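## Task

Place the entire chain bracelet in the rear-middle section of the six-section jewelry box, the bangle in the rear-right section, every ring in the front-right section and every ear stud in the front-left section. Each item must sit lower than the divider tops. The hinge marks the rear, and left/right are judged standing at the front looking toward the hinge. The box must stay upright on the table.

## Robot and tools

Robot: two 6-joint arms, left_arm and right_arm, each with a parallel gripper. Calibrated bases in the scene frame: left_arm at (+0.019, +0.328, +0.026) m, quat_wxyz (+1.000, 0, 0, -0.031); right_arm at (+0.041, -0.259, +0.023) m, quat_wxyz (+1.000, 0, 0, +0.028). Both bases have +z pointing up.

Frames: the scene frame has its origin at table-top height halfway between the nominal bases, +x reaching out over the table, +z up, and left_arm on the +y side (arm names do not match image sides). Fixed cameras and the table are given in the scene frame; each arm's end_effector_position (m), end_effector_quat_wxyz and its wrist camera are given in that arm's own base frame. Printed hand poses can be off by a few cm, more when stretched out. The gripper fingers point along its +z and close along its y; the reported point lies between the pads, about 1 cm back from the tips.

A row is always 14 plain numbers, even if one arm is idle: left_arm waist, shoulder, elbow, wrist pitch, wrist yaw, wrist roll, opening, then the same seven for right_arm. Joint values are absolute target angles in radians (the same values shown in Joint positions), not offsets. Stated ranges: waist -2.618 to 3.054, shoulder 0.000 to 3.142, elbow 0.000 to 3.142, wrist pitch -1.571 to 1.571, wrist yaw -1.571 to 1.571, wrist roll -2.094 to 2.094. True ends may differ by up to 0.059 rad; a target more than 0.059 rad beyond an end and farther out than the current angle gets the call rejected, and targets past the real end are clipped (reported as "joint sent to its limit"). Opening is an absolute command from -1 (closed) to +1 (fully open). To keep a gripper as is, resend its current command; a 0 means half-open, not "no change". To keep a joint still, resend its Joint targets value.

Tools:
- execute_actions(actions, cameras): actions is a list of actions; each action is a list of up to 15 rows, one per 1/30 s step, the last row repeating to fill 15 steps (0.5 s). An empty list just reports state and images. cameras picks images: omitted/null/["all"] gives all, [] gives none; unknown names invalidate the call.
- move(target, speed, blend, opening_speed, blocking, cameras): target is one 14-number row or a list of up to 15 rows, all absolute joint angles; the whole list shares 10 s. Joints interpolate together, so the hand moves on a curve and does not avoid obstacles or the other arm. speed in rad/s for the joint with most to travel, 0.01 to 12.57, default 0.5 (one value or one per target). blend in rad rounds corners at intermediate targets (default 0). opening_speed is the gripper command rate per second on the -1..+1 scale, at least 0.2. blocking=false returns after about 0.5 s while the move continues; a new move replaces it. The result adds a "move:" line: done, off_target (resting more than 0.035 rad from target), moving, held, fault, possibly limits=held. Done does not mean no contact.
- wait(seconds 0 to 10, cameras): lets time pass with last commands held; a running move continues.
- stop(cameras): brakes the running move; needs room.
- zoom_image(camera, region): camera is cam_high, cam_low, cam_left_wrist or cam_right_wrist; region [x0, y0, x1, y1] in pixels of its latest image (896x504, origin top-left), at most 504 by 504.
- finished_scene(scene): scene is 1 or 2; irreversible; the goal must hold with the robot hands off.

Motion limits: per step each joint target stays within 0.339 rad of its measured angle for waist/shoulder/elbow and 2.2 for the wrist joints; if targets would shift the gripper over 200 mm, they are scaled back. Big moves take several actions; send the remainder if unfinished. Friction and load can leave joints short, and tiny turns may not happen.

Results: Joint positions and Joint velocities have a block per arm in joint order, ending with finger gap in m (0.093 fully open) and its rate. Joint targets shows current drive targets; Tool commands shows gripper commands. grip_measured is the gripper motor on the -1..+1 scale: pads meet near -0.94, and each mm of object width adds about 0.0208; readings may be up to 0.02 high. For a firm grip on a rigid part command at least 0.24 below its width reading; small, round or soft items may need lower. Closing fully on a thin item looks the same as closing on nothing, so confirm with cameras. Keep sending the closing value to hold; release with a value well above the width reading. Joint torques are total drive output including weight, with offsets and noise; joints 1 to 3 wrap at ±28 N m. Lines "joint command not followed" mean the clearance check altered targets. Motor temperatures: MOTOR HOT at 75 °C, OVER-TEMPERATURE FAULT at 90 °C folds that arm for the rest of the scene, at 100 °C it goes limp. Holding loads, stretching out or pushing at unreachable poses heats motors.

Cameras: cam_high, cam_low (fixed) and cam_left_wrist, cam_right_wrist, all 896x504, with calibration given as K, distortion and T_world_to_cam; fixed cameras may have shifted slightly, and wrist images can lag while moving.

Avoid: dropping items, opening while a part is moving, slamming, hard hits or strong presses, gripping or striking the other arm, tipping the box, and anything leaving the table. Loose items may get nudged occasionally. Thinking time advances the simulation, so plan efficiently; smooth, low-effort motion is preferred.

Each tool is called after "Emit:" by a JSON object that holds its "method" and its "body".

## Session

Emit:
{"method": "execute_actions", "body": {"actions": []}}

Emit:
{"method": "zoom_image", "body": {"camera": "cam_high", "region": [350, 110, 610, 330]}}

Scene clock: 0.00 s.
left_arm: end_effector_position=(+0.3877, +0.0196, +0.0664) grip_measured=+1.000 end_effector_quat_wxyz=(+0.560, -0.011, +0.827, +0.041) | right_arm: end_effector_position=(+0.3985, +0.0066, +0.1044) grip_measured=+1.000 end_effector_quat_wxyz=(+0.605, +0.021, +0.795, -0.043)
Joint positions: left_arm=[0.027 1.651 0.345 0.928 -0.054 0.038 0.093] | right_arm=[0.093 1.589 0.375 0.941 0.183 0.006 0.093]
Joint velocities: within noise
Joint torques (N m): no reading
Motor temperatures (°C): left_arm=[26 31 40 42 26 27 27] | right_arm=[29 39 35 29 26 25 27]
Heat: left arm: 42 °C; right arm: 39 °C.
Joint targets: left_arm=[0.027 1.641 0.354 0.939 -0.055 0.038] | right_arm=[0.093 1.584 0.380 0.937 0.183 0.006]
Tool commands: left_gripper/opening=+1.0 right_gripper/opening=+1.0
camera_calibration:
cam_left_wrist: T_world_to_cam=[[0.0690035, -0.996654, -0.0438125, -0.00429919], [-0.700635, -0.0171516, -0.713313, 0.361384], [0.710175, 0.0799177, -0.699474, -0.149741], [0, 0, 0, 1]] pos_world=[0.359837, 0.0138804, 0.152852]
cam_right_wrist: T_world_to_cam=[[-0.0725617, -0.996274, 0.0466249, 0.0298812], [-0.658874, 0.012788, -0.752145, 0.380343], [0.748746, -0.0852968, -0.657346, -0.15274], [0, 0, 0, 1]] pos_world=[0.367129, 0.0118778, 0.184277]

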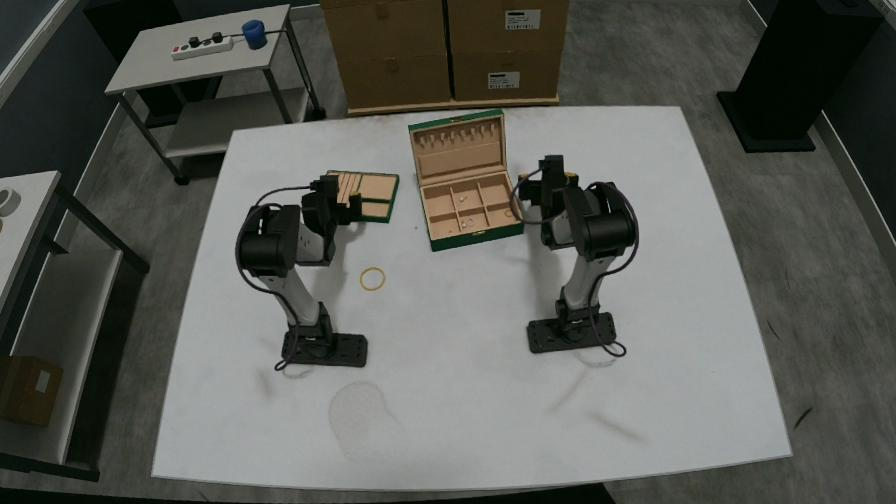

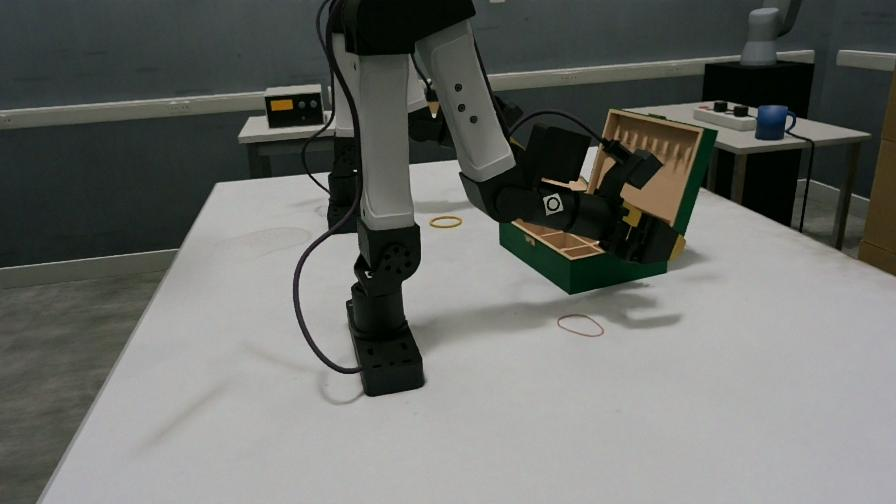

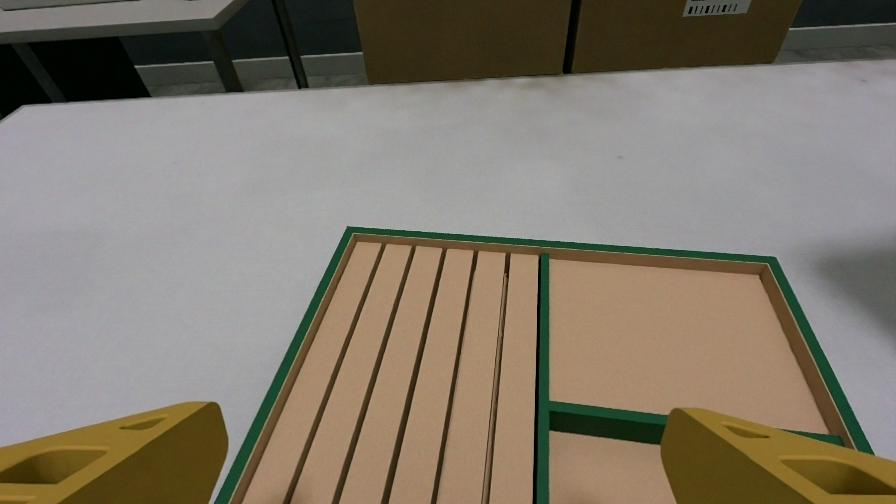

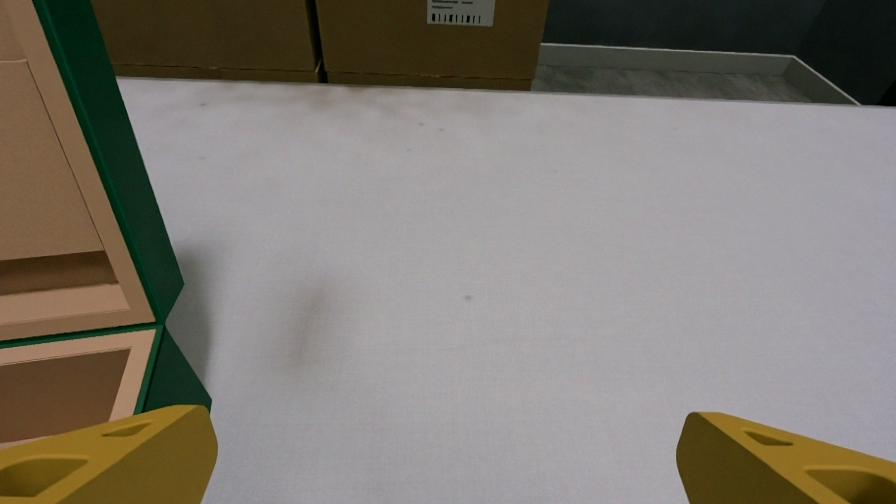

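Scaled by 1.938 from the camera's 896x504 image, which has a finer 1280x720 frame.

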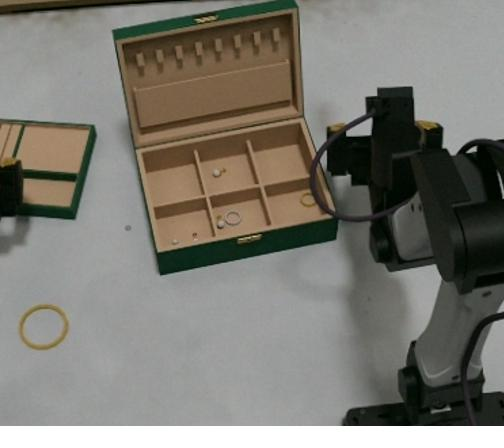

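Emit:
{"method": "move", "body": {"target": [[0.3,1.2,0.6,0.3,0,0,1,0.0,1.4,0.8,0,0,0,1],[0.7,0.7,0.5,-0.3,0,0,1,0.35,1.2,1.32,-1.2,0,0,1]], "speed": 0.9, "blend": [0.15,0]}}

Emit:
{"method": "zoom_image", "body": {"camera": "cam_right_wrist", "region": [100, 0, 600, 400]}}

Emit:
{"method": "zoom_image", "body": {"camera": "cam_high", "region": [340, 110, 640, 330]}}

Scene clock: 29.73 s.
left_arm: end_effector_position=(+0.2169, +0.1823, +0.1781) grip_measured=+1.000 end_effector_quat_wxyz=(+0.476, -0.292, +0.810, +0.179) | right_arm: end_effector_position=(+0.2614, +0.0925, +0.2278) grip_measured=+1.000 end_effector_quat_wxyz=(+0.236, -0.163, +0.957, +0.038)
Joint positions: left_arm=[0.693 0.706 0.508 -0.306 -0.011 0.007 0.093] | right_arm=[0.345 1.209 1.3 -1.18 0.008 0.006 0.093]
Joint torques (N m): left_arm=[0.44 -0.85 5.97 1.94 0.17 -0.05] | right_arm=[0.94 -4.64 8.96 1.16 -0.05 -0.01]
Heat: left arm: 46 °C; right arm: 42 °C.
Joint targets: left_arm=[0.700 0.700 0.500 -0.300 0.000 0.000] | right_arm=[0.350 1.200 1.320 -1.200 0.000 0.000]
move: done
camera_calibration:
cam_left_wrist: T_world_to_cam=[[0.648619, -0.761113, -0.000683559, -0.00172038], [-0.597278, -0.508443, -0.620277, 0.374745], [0.471753, 0.402732, -0.784382, 0.0447269], [0, 0, 0, 1]] pos_world=[0.203843, 0.171214, 0.267528]
cam_right_wrist: T_world_to_cam=[[0.339587, -0.940572, -0.00211266, -0.00200773], [-0.940105, -0.339346, -0.0323608, 0.323846], [0.0297207, 0.0129754, -0.999474, 0.295116], [0, 0, 0, 1]] pos_world=[0.29636, 0.104178, 0.305436]

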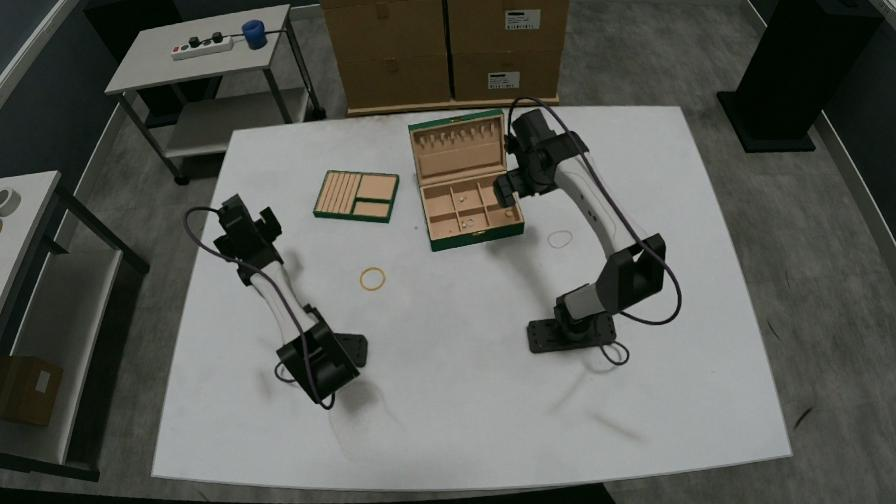

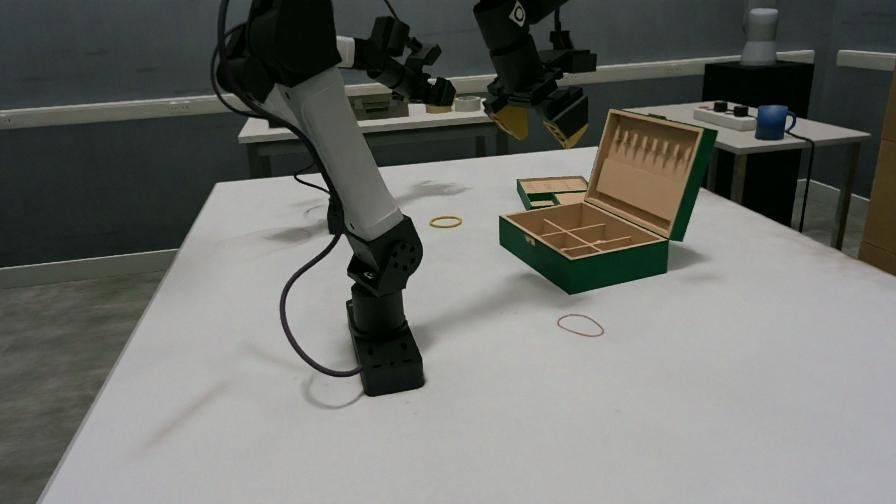

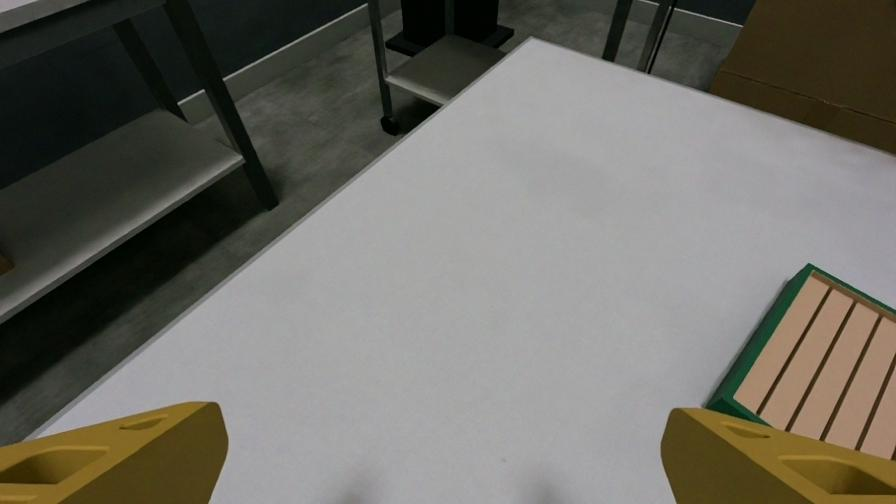

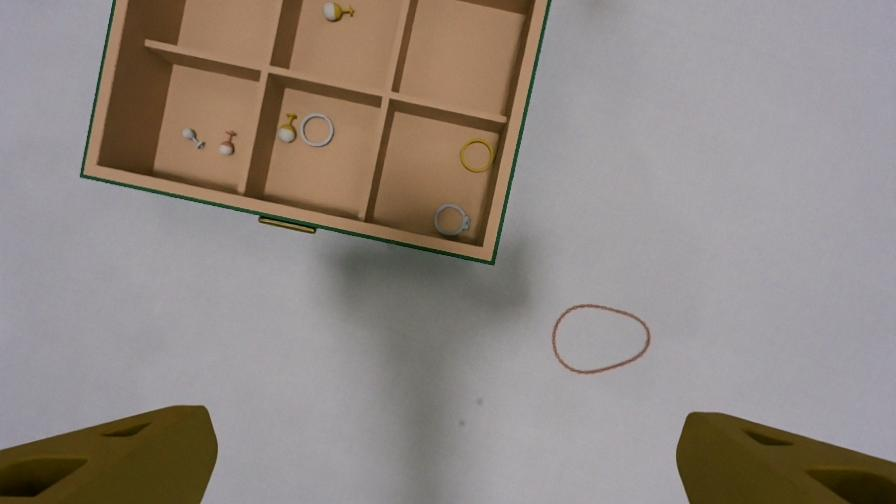

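Scaled by 1.008 from the camera's 896x504 image, which has a finer 1280x720 frame.

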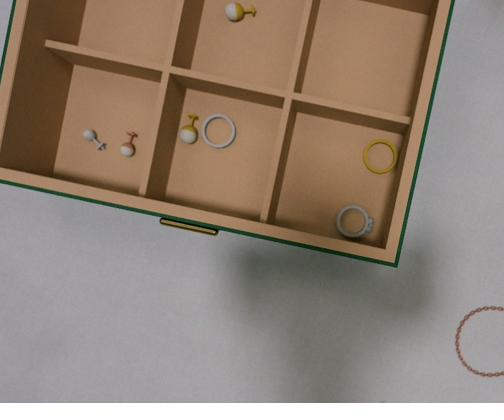

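Scaled by 1.680 from the camera's 896x504 image, which has a finer 1280x720 frame.

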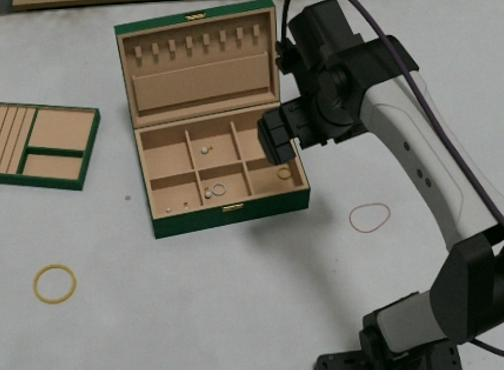

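Emit:
{"method": "move", "body": {"target": [[0.7,0.7,0.5,-0.3,0,0,1,0.57,1.57,1.185,-0.69,0,0,-0.3]], "speed": 0.7, "cameras": ["cam_right_wrist","cam_low"]}}

Emit:
{"method": "zoom_image", "body": {"camera": "cam_right_wrist", "region": [250, 80, 700, 450]}}

Scene clock: 100.47 s.
left_arm: end_effector_position=(+0.2167, +0.1822, +0.1777) grip_measured=+1.000 end_effector_quat_wxyz=(+0.475, -0.292, +0.811, +0.178) | right_arm: end_effector_position=(+0.3219, +0.2039, +0.1293) grip_measured=-0.298 end_effector_quat_wxyz=(+0.230, -0.268, +0.933, +0.065)
Joint positions: left_arm=[0.693 0.706 0.508 -0.308 -0.011 0.007 0.093] | right_arm=[0.567 1.564 1.191 -0.713 0.006 0.006 0.031]
Joint torques (N m): left_arm=[0.42 -0.85 5.98 1.96 0.16 -0.05] | right_arm=[0.73 -7.19 6.8 1.62 -0.04 -0.01]
Motor temperatures (°C): left_arm=[26 31 42 48 26 27 27] | right_arm=[29 40 41 32 26 25 27]
Heat: left arm: 48 °C; right arm: 41 °C.
Joint targets: left_arm=[0.700 0.700 0.500 -0.300 0.000 0.000] | right_arm=[0.570 1.570 1.185 -0.690 0.000 0.000]
move: done
camera_calibration:
cam_right_wrist: T_world_to_cam=[[0.539282, -0.842118, -0.0034626, -0.00217442], [-0.841705, -0.538879, -0.0337855, 0.424475], [0.0265855, 0.0211344, -0.999423, 0.192815], [0, 0, 0, 1]] pos_world=[0.35333, 0.222835, 0.207037]
Images, in order (width x height): cam_low 896x504, cam_right_wrist 896x504.

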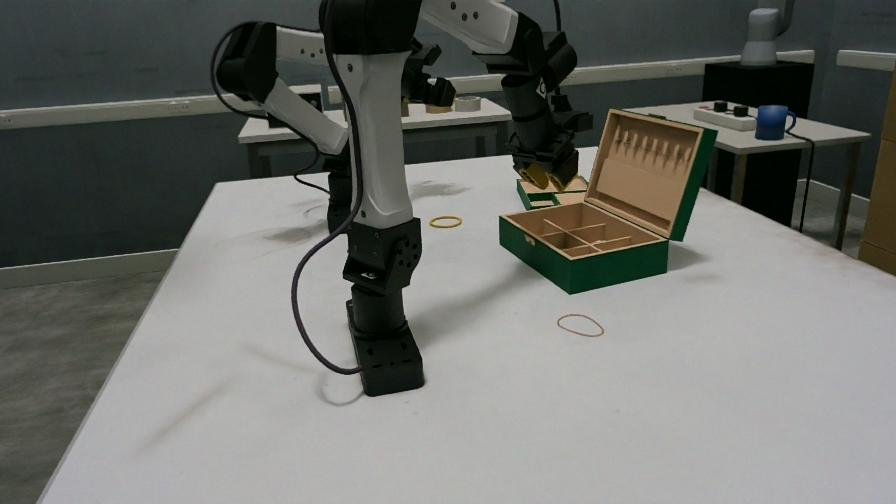

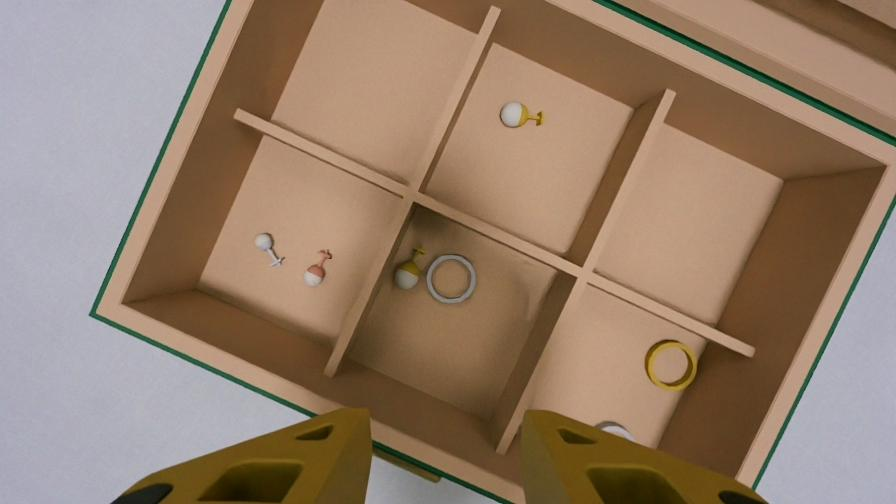

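Scaled by 1.120 from the camera's 896x504 image, which has a finer 1280x720 frame.

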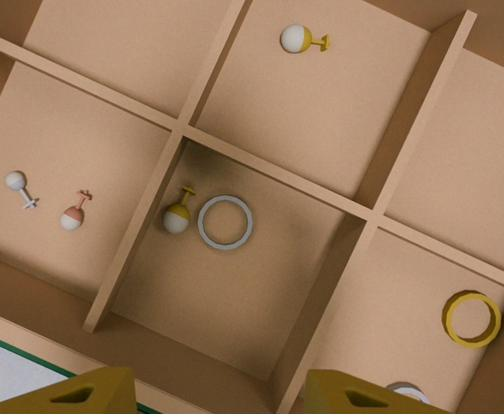

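Emit:
{"method": "zoom_image", "body": {"camera": "cam_low", "region": [480, 80, 680, 240]}}

Scaled by 2.520 from the camera's 896x504 image, which has a finer 1280x720 frame.

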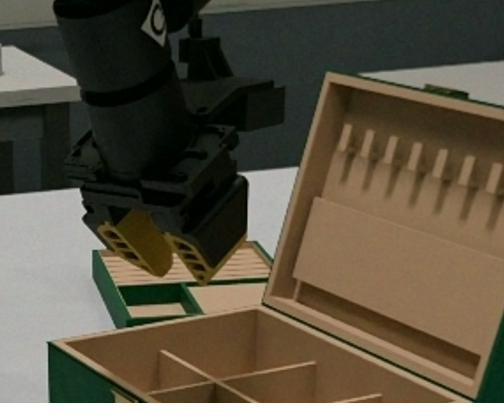

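Emit:
{"method": "move", "body": {"target": [[0.7,0.7,0.5,-0.3,0,0,1,0.2,1.7,1.6,-1.45,0,-1.0,-0.5]], "speed": 0.9, "cameras": ["cam_low"]}}

Emit:
{"method": "zoom_image", "body": {"camera": "cam_low", "region": [480, 80, 640, 220]}}

Scene clock: 193.10 s.
left_arm: end_effector_position=(+0.2167, +0.1822, +0.1777) grip_measured=+1.000 end_effector_quat_wxyz=(+0.475, -0.293, +0.811, +0.178) | right_arm: end_effector_position=(+0.3022, +0.0612, +0.1672) grip_measured=-0.498 end_effector_quat_wxyz=(+0.015, -0.559, +0.829, -0.009)
Joint positions: left_arm=[0.693 0.706 0.508 -0.308 -0.011 0.006 0.093] | right_arm=[0.203 1.685 1.579 -1.43 0.005 -0.985 0.021]
Joint torques (N m): left_arm=[0.43 -0.87 5.97 1.96 0.17 -0.05] | right_arm=[0.28 -6.65 8.53 0.21 -0.07 -0.08]
Heat: left arm: 50 °C; right arm: 44 °C.
Joint targets: left_arm=[0.700 0.700 0.500 -0.300 0.000 0.000] | right_arm=[0.200 1.700 1.600 -1.450 0.000 -1.000]
move: done
Images, in order (width x height): cam_low 896x504.

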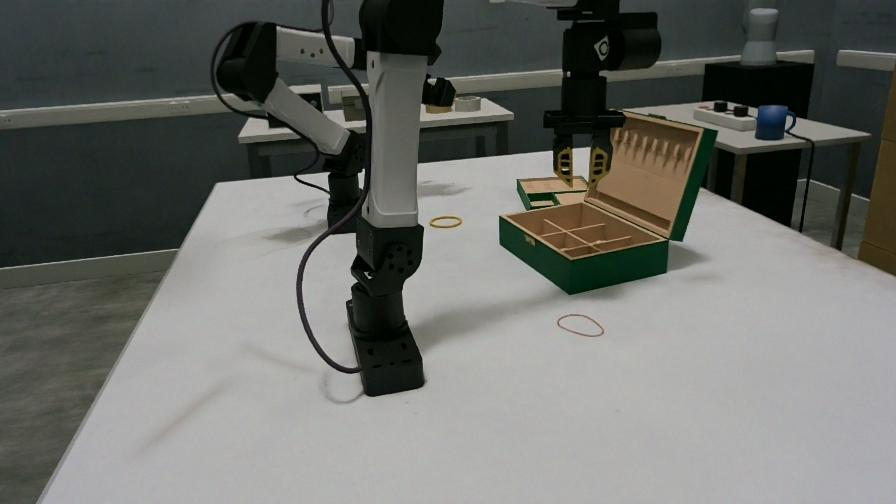

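Scaled by 3.150 from the camera's 896x504 image, which has a finer 1280x720 frame.

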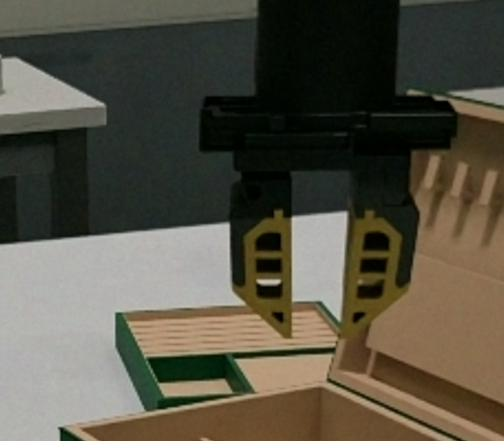

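Emit:
{"method": "move", "body": {"target": [[0.7,0.7,0.5,-0.3,0,0,1,0.2,1.7,1.6,-1.45,0,0.55,-0.5]], "speed": 0.9, "cameras": ["cam_low"]}}

Emit:
{"method": "zoom_image", "body": {"camera": "cam_low", "region": [500, 100, 660, 240]}}

Scene clock: 268.20 s.
left_arm: end_effector_position=(+0.2167, +0.1822, +0.1777) grip_measured=+1.000 end_effector_quat_wxyz=(+0.475, -0.293, +0.811, +0.178) | right_arm: end_effector_position=(+0.3014, +0.0610, +0.1671) grip_measured=-0.498 end_effector_quat_wxyz=(+0.015, +0.166, +0.986, +0.003)
Joint positions: left_arm=[0.693 0.706 0.508 -0.308 -0.011 0.006 0.093] | right_arm=[0.203 1.685 1.579 -1.434 0.005 0.536 0.021]
Joint torques (N m): left_arm=[0.43 -0.84 5.97 1.96 0.17 -0.05] | right_arm=[0.28 -6.64 8.53 0.23 0.01 0.18]
Heat: left arm: 51 °C; right arm: 45 °C.
Joint targets: left_arm=[0.700 0.700 0.500 -0.300 0.000 0.000] | right_arm=[0.200 1.700 1.600 -1.450 0.000 0.550]
move: done
Images, in order (width x height): cam_low 896x504.

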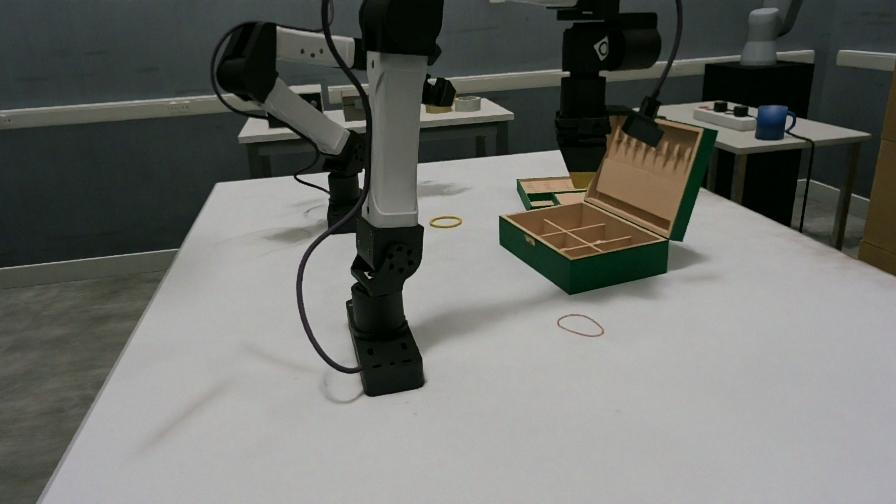

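Scaled by 3.150 from the camera's 896x504 image, which has a finer 1280x720 frame.

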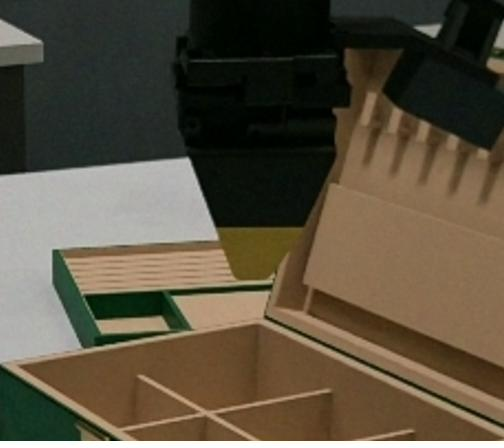

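Emit:
{"method": "move", "body": {"target": [[0.7,0.7,0.5,-0.3,0,0,1,0.3,1.9,1.7,-1.37,-0.09,-0.6,-0.6],[0.7,0.7,0.5,-0.3,0,0,1,0.53,2.068,1.65,-1.105,-0.092,-1.17,-0.6]], "speed": 0.7, "blend": [0.15,0], "cameras": ["cam_right_wrist","cam_low"]}}

Emit:
{"method": "zoom_image", "body": {"camera": "cam_low", "region": [480, 100, 720, 300]}}

Scene clock: 438.00 s.
left_arm: end_effector_position=(+0.2166, +0.1821, +0.1776) grip_measured=+1.000 end_effector_quat_wxyz=(+0.475, -0.293, +0.811, +0.178) | right_arm: end_effector_position=(+0.3413, +0.2163, +0.0661) grip_measured=-0.598 end_effector_quat_wxyz=(-0.036, +0.746, -0.664, -0.031)
Joint positions: left_arm=[0.693 0.706 0.508 -0.309 -0.011 0.006 0.093] | right_arm=[0.531 2.055 1.657 -1.124 -0.082 -1.154 0.017]
Joint torques (N m): left_arm=[0.44 -0.85 5.97 1.96 0.17 -0.05] | right_arm=[0.39 -10.35 5.81 0.63 -0.19 -0.08]
Motor temperatures (°C): left_arm=[26 30 41 53 26 27 27] | right_arm=[29 43 47 29 26 25 27]
Heat: left arm: 53 °C; right arm: 47 °C.
Joint targets: left_arm=[0.700 0.700 0.500 -0.300 0.000 0.000] | right_arm=[0.530 2.068 1.650 -1.105 -0.092 -1.170]
move: done
camera_calibration:
cam_right_wrist: T_world_to_cam=[[0.992389, 0.123121, 0.00229107, -0.366133], [0.114636, -0.930472, 0.347966, 0.178377], [0.0449735, -0.345055, -0.937504, 0.197761], [0, 0, 0, 1]] pos_world=[0.334004, 0.279291, 0.124172]
Images, in order (width x height): cam_low 896x504, cam_right_wrist 896x504.

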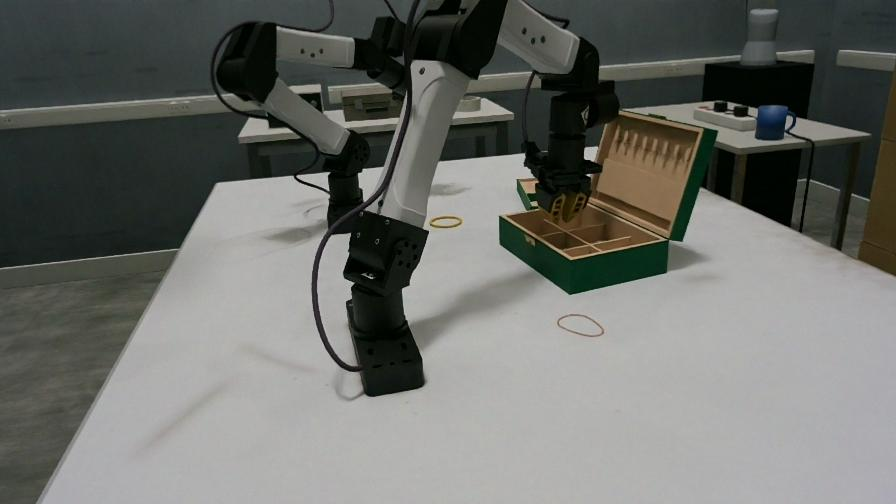

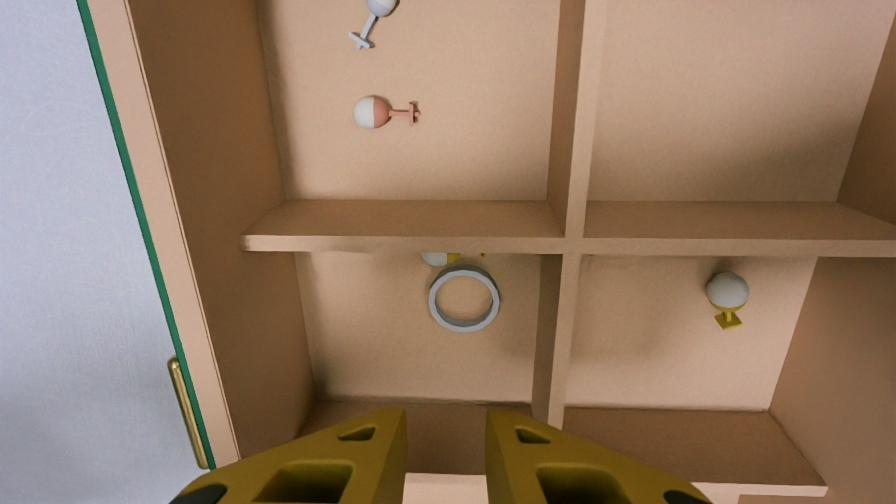

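Scaled by 2.100 from the camera's 896x504 image, which has a finer 1280x720 frame.

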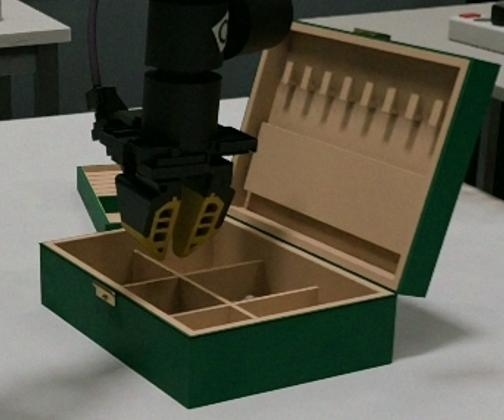

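Emit:
{"method": "move", "body": {"target": [[0.7,0.7,0.5,-0.3,0,0,1,0.518,2.068,1.545,-1.0,-0.1,-1.19,-0.6]], "speed": 0.3, "cameras": ["cam_right_wrist"]}}

Scene clock: 464.27 s.
left_arm: end_effector_position=(+0.2166, +0.1821, +0.1776) grip_measured=+1.000 end_effector_quat_wxyz=(+0.475, -0.293, +0.811, +0.178) | right_arm: end_effector_position=(+0.3378, +0.2117, +0.0405) grip_measured=-0.598 end_effector_quat_wxyz=(-0.037, +0.751, -0.659, -0.033)
Joint positions: left_arm=[0.693 0.706 0.508 -0.309 -0.011 0.006 0.093] | right_arm=[0.524 2.055 1.553 -1.02 -0.085 -1.175 0.017]
Joint torques (N m): left_arm=[0.43 -0.87 5.98 1.96 0.17 -0.05] | right_arm=[-0.01 -10.19 5.57 0.6 -0.24 -0.11]
Motor temperatures (°C): left_arm=[26 30 41 53 26 27 27] | right_arm=[29 49 45 29 26 25 27]
Heat: left arm: 53 °C; right arm: 49 °C.
Joint targets: left_arm=[0.700 0.700 0.500 -0.300 0.000 0.000] | right_arm=[0.518 2.068 1.545 -1.000 -0.100 -1.190]
move: done
camera_calibration:
cam_right_wrist: T_world_to_cam=[[0.990641, 0.136467, 0.00277375, -0.364266], [0.127146, -0.929989, 0.344898, 0.179265], [0.0496467, -0.341317, -0.938636, 0.16991], [0, 0, 0, 1]] pos_world=[0.329629, 0.274418, 0.0986661]
Images, in order (width x height): cam_right_wrist 896x504.

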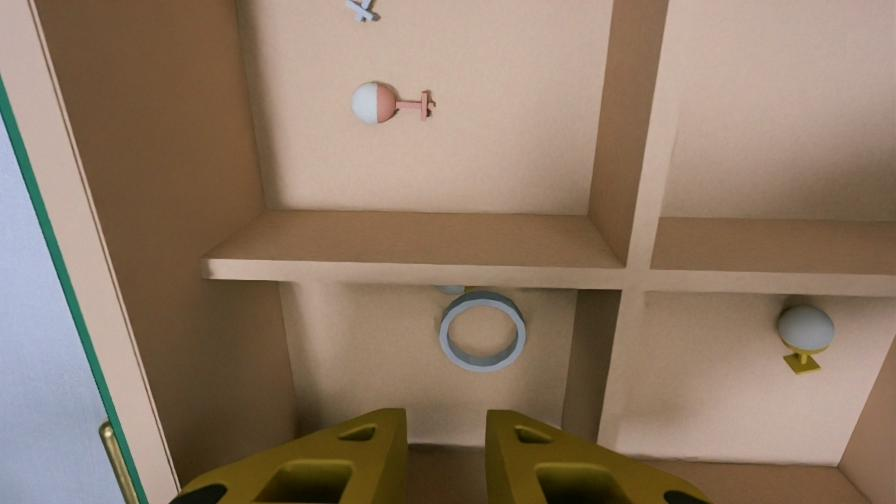

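Emit:
{"method": "move", "body": {"target": [[0.7,0.7,0.5,-0.3,0,0,1,0.51,2.055,1.545,-1.02,-0.1,-1.19,-0.6],[0.7,0.7,0.5,-0.3,0,0,1,0.51,2.138,1.435,-0.835,-0.1,-1.19,-0.6]], "speed": 0.25, "cameras": ["cam_right_wrist","cam_low"]}}

Scene clock: 477.90 s.
left_arm: end_effector_position=(+0.2166, +0.1821, +0.1776) grip_measured=+1.000 end_effector_quat_wxyz=(+0.475, -0.293, +0.811, +0.178) | right_arm: end_effector_position=(+0.3334, +0.2051, +0.0075) grip_measured=-0.598 end_effector_quat_wxyz=(-0.025, +0.747, -0.663, -0.038)
Joint positions: left_arm=[0.693 0.706 0.508 -0.309 -0.011 0.006 0.093] | right_arm=[0.513 2.091 1.471 -0.928 -0.088 -1.176 0.016]
Joint torques (N m): left_arm=[0.43 -0.85 5.97 1.96 0.17 -0.05] | right_arm=[0.18 -7.04 2.63 1.33 -0.21 -0.1]
Heat: left arm: 53 °C; right arm: 50 °C.
Joint targets: left_arm=[0.700 0.700 0.500 -0.300 0.000 0.000] | right_arm=[0.510 2.138 1.435 -0.835 -0.100 -1.190]
move: off_target (right_arm); right_arm: the wrist pitch is farthest, 0.093 rad from its target
camera_calibration:
cam_right_wrist: T_world_to_cam=[[0.991653, 0.126979, -0.0223675, -0.357158], [0.126709, -0.92767, 0.351244, 0.184639], [0.0238511, -0.351147, -0.936017, 0.14756], [0, 0, 0, 1]] pos_world=[0.327262, 0.268451, 0.0652762]
Images, in order (width x height): cam_low 896x504, cam_right_wrist 896x504.

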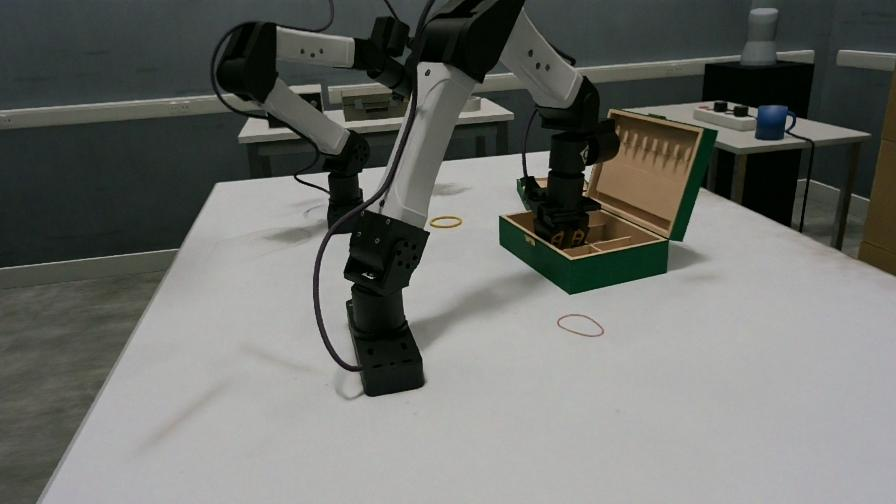

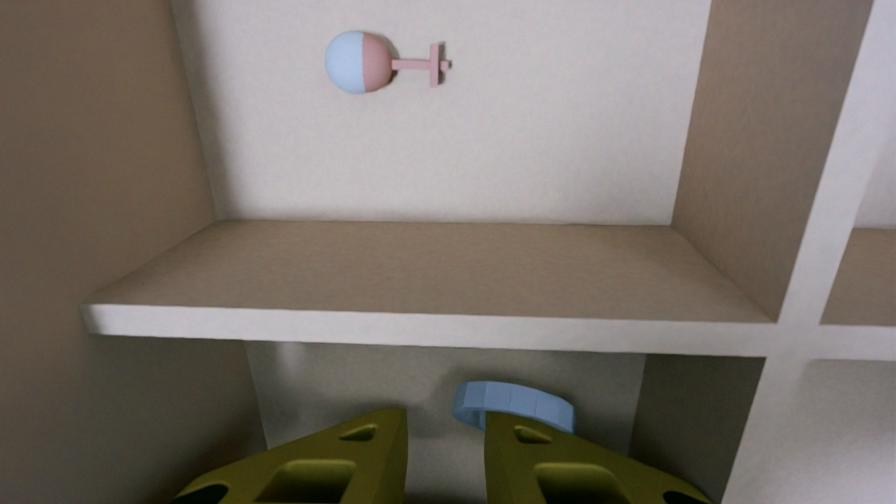

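Emit:
{"method": "move", "body": {"target": [[0.7,0.7,0.5,-0.3,0,0,1,0.518,2.165,1.41,-0.77,-0.1,-1.19,-0.6]], "speed": 0.2, "cameras": ["cam_right_wrist"]}}

Emit:
{"method": "zoom_image", "body": {"camera": "cam_right_wrist", "region": [350, 330, 650, 504]}}

Scene clock: 493.97 s.
left_arm: end_effector_position=(+0.2166, +0.1821, +0.1776) grip_measured=+1.000 end_effector_quat_wxyz=(+0.475, -0.293, +0.811, +0.178) | right_arm: end_effector_position=(+0.3336, +0.2052, +0.0063) grip_measured=-0.598 end_effector_quat_wxyz=(-0.031, +0.747, -0.663, -0.036)
Joint positions: left_arm=[0.693 0.706 0.508 -0.309 -0.011 0.006 0.093] | right_arm=[0.513 2.084 1.455 -0.908 -0.088 -1.176 0.016]
Joint torques (N m): left_arm=[0.43 -0.84 5.96 1.97 0.16 -0.05] | right_arm=[0.87 -3.75 1.77 1.84 -0.2 -0.1]
Heat: left arm: 53 °C; right arm: 47 °C.
Joint targets: left_arm=[0.700 0.700 0.500 -0.300 0.000 0.000] | right_arm=[0.518 2.165 1.410 -0.770 -0.100 -1.190]
move: off_target (right_arm); right_arm: the wrist pitch is farthest, 0.138 rad from its target
camera_calibration:
cam_right_wrist: T_world_to_cam=[[0.991807, 0.127172, -0.0120873, -0.357584], [0.123421, -0.929522, 0.3475, 0.186659], [0.032957, -0.346145, -0.937602, 0.142444], [0, 0, 0, 1]] pos_world=[0.326923, 0.268285, 0.0643692]
Images, in order (width x height): cam_right_wrist 896x504.

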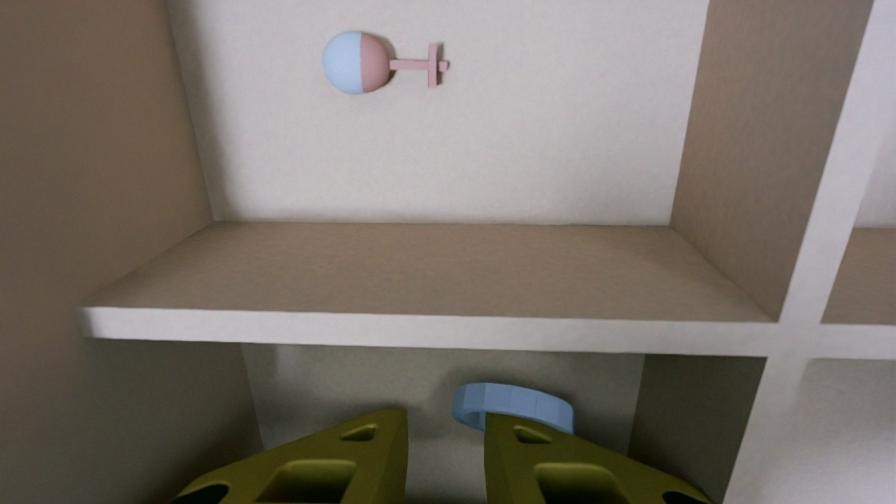

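Scaled by 1.680 from the camera's 896x504 image, which has a finer 1280x720 frame.

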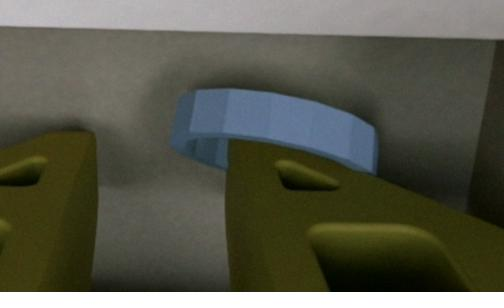

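Emit:
{"method": "move", "body": {"target": [[0.7,0.7,0.5,-0.3,0,0,1,0.525,2.06,1.52,-0.98,-0.1,-1.19,-0.6],[0.7,0.7,0.5,-0.3,0,0,1,0.524,2.10,1.48,-0.87,-0.1,-1.19,-0.6]], "speed": 0.2, "cameras": ["cam_right_wrist"]}}

Emit:
{"method": "zoom_image", "body": {"camera": "cam_right_wrist", "region": [350, 300, 650, 504]}}

Scene clock: 514.93 s.
left_arm: end_effector_position=(+0.2166, +0.1821, +0.1776) grip_measured=+1.000 end_effector_quat_wxyz=(+0.475, -0.293, +0.811, +0.178) | right_arm: end_effector_position=(+0.3368, +0.2096, +0.0166) grip_measured=-0.598 end_effector_quat_wxyz=(-0.034, +0.749, -0.660, -0.035)
Joint positions: left_arm=[0.693 0.706 0.508 -0.309 -0.011 0.006 0.093] | right_arm=[0.519 2.081 1.495 -0.942 -0.088 -1.176 0.016]
Joint torques (N m): left_arm=[0.43 -0.85 5.97 1.97 0.16 -0.05] | right_arm=[0.88 -9.77 4.75 1.14 -0.21 -0.1]
Heat: left arm: 53 °C; right arm: 45 °C.
Joint targets: left_arm=[0.700 0.700 0.500 -0.300 0.000 0.000] | right_arm=[0.524 2.100 1.480 -0.870 -0.100 -1.190]
move: off_target (right_arm); right_arm: the wrist pitch is farthest, 0.072 rad from its target
camera_calibration:
cam_right_wrist: T_world_to_cam=[[0.991121, 0.132871, -0.00500828, -0.36227], [0.126438, -0.930136, 0.344761, 0.185923], [0.0411504, -0.342333, -0.938677, 0.149975], [0, 0, 0, 1]] pos_world=[0.329374, 0.272411, 0.0748646]
Images, in order (width x height): cam_right_wrist 896x504.

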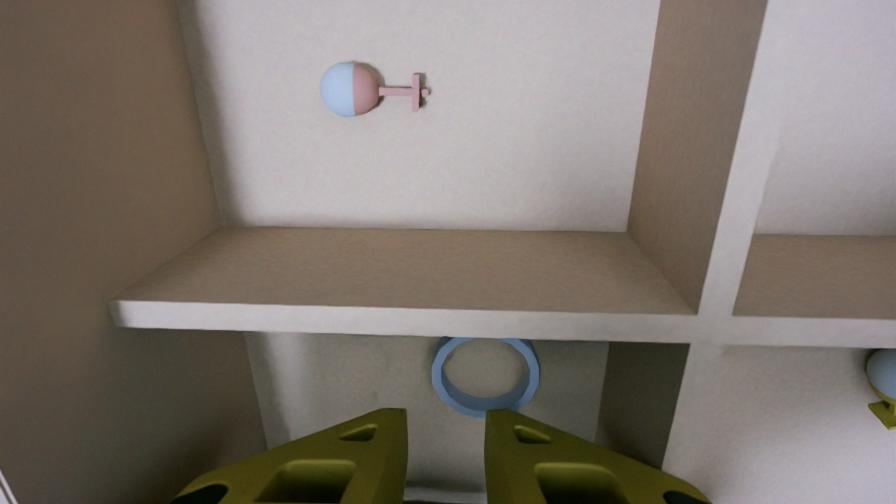

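Scaled by 1.680 from the camera's 896x504 image, which has a finer 1280x720 frame.

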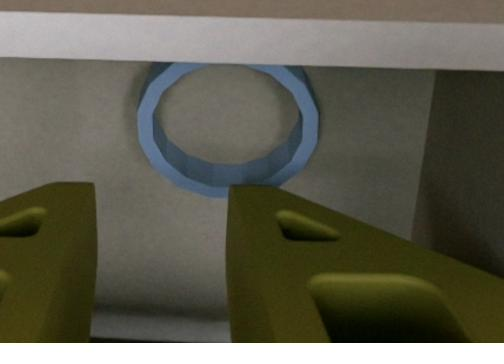

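Emit:
{"method": "move", "body": {"target": [[0.7,0.7,0.5,-0.3,0,0,1,0.521,2.125,1.443,-0.81,-0.1,-1.19,-0.6]], "speed": 0.15, "cameras": ["cam_right_wrist"]}}

Emit:
{"method": "zoom_image", "body": {"camera": "cam_right_wrist", "region": [350, 300, 650, 504]}}

Scene clock: 527.27 s.
left_arm: end_effector_position=(+0.2166, +0.1821, +0.1776) grip_measured=+1.000 end_effector_quat_wxyz=(+0.475, -0.293, +0.811, +0.178) | right_arm: end_effector_position=(+0.3338, +0.2087, +0.0087) grip_measured=-0.598 end_effector_quat_wxyz=(-0.032, +0.750, -0.659, -0.037)
Joint positions: left_arm=[0.693 0.706 0.508 -0.309 -0.011 0.006 0.093] | right_arm=[0.52 2.085 1.467 -0.915 -0.091 -1.178 0.016]
Joint torques (N m): left_arm=[0.44 -0.85 5.97 1.96 0.17 -0.05] | right_arm=[0.55 -7.72 3.81 1.48 -0.18 -0.07]
Heat: left arm: 54 °C; right arm: 47 °C.
Joint targets: left_arm=[0.700 0.700 0.500 -0.300 0.000 0.000] | right_arm=[0.521 2.125 1.443 -0.810 -0.100 -1.190]
move: off_target (right_arm); right_arm: the wrist pitch is farthest, 0.105 rad from its target
camera_calibration:
cam_right_wrist: T_world_to_cam=[[0.99072, 0.13557, -0.00977198, -0.359574], [0.130633, -0.929851, 0.343964, 0.186789], [0.0375447, -0.342049, -0.938932, 0.143487], [0, 0, 0, 1]] pos_world=[0.326449, 0.271513, 0.0669626]
Images, in order (width x height): cam_right_wrist 896x504.

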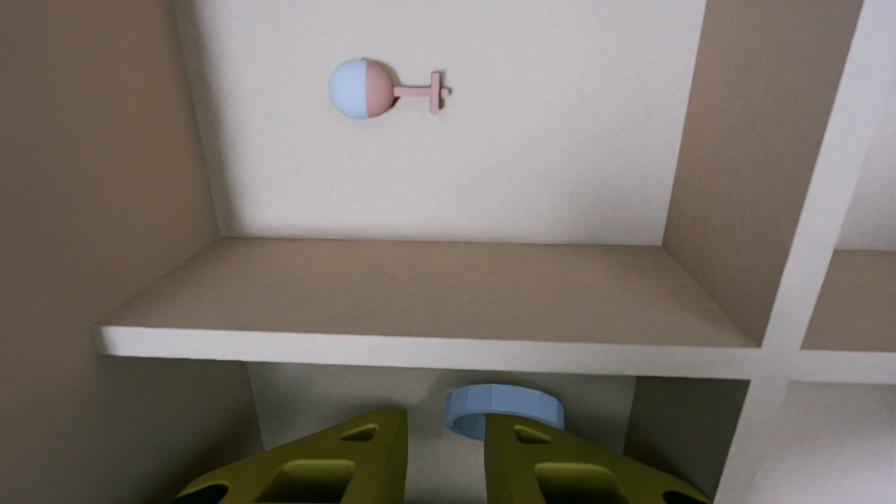

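Scaled by 1.680 from the camera's 896x504 image, which has a finer 1280x720 frame.

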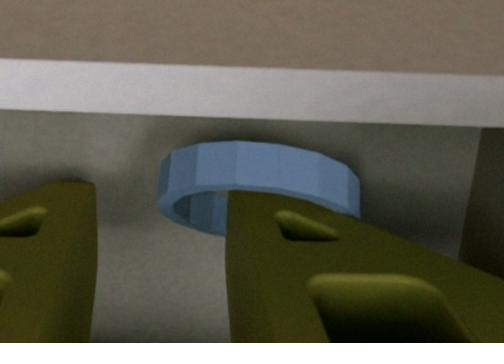

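Emit:
{"method": "move", "body": {"target": [[0.7,0.7,0.5,-0.3,0,0,1,0.524,2.06,1.52,-0.98,-0.1,-1.19,-0.6],[0.7,0.7,0.5,-0.3,0,0,1,0.534,2.06,1.52,-0.97,-0.1,-1.18,-0.6],[0.7,0.7,0.5,-0.3,0,0,1,0.534,2.105,1.475,-0.86,-0.1,-1.18,-0.6],[0.7,0.7,0.5,-0.3,0,0,1,0.534,2.14,1.43,-0.78,-0.1,-1.18,-0.6]], "speed": 0.2, "cameras": ["cam_right_wrist"]}}

Emit:
{"method": "zoom_image", "body": {"camera": "cam_right_wrist", "region": [350, 300, 650, 504]}}

Scene clock: 543.93 s.
left_arm: end_effector_position=(+0.2166, +0.1821, +0.1776) grip_measured=+1.000 end_effector_quat_wxyz=(+0.475, -0.293, +0.811, +0.178) | right_arm: end_effector_position=(+0.3337, +0.2134, +0.0081) grip_measured=-0.598 end_effector_quat_wxyz=(-0.037, +0.754, -0.655, -0.036)
Joint positions: left_arm=[0.693 0.706 0.508 -0.309 -0.011 0.006 0.093] | right_arm=[0.53 2.086 1.465 -0.902 -0.091 -1.178 0.016]
Joint torques (N m): left_arm=[0.43 -0.85 5.97 1.97 0.16 -0.05] | right_arm=[0.8 -6.39 2.76 1.69 -0.19 0.03]
Motor temperatures (°C): left_arm=[26 30 41 54 26 27 27] | right_arm=[29 46 40 31 26 25 27]
Heat: left arm: 54 °C; right arm: 46 °C.
Joint targets: left_arm=[0.700 0.700 0.500 -0.300 0.000 0.000] | right_arm=[0.534 2.140 1.430 -0.780 -0.100 -1.180]
move: off_target (right_arm); right_arm: the wrist pitch is farthest, 0.122 rad from its target
camera_calibration:
cam_right_wrist: T_world_to_cam=[[0.989315, 0.145791, -0.000200861, -0.36205], [0.137155, -0.930246, 0.34034, 0.189302], [0.0494316, -0.336731, -0.940302, 0.139483], [0, 0, 0, 1]] pos_world=[0.325323, 0.275849, 0.0666568]
Images, in order (width x height): cam_right_wrist 896x504.

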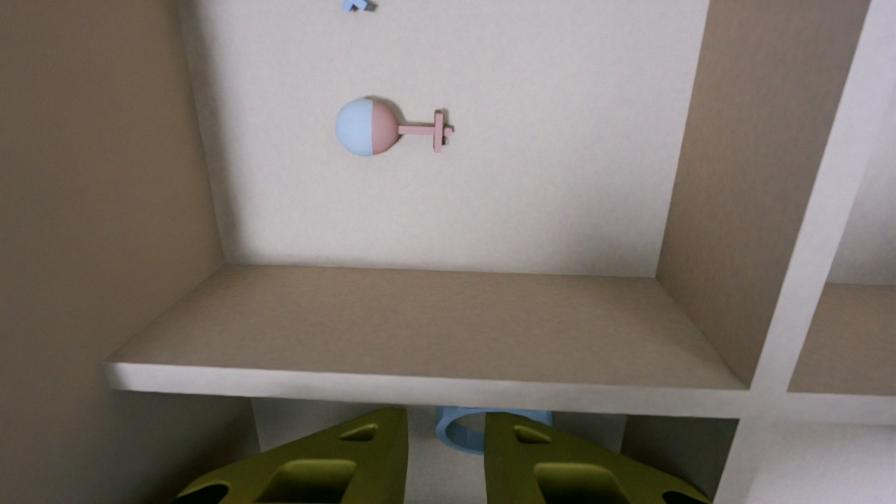

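Scaled by 1.680 from the camera's 896x504 image, which has a finer 1280x720 frame.

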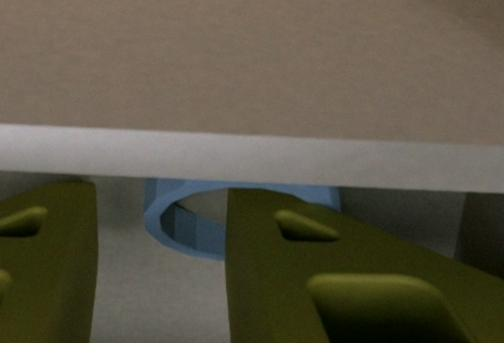

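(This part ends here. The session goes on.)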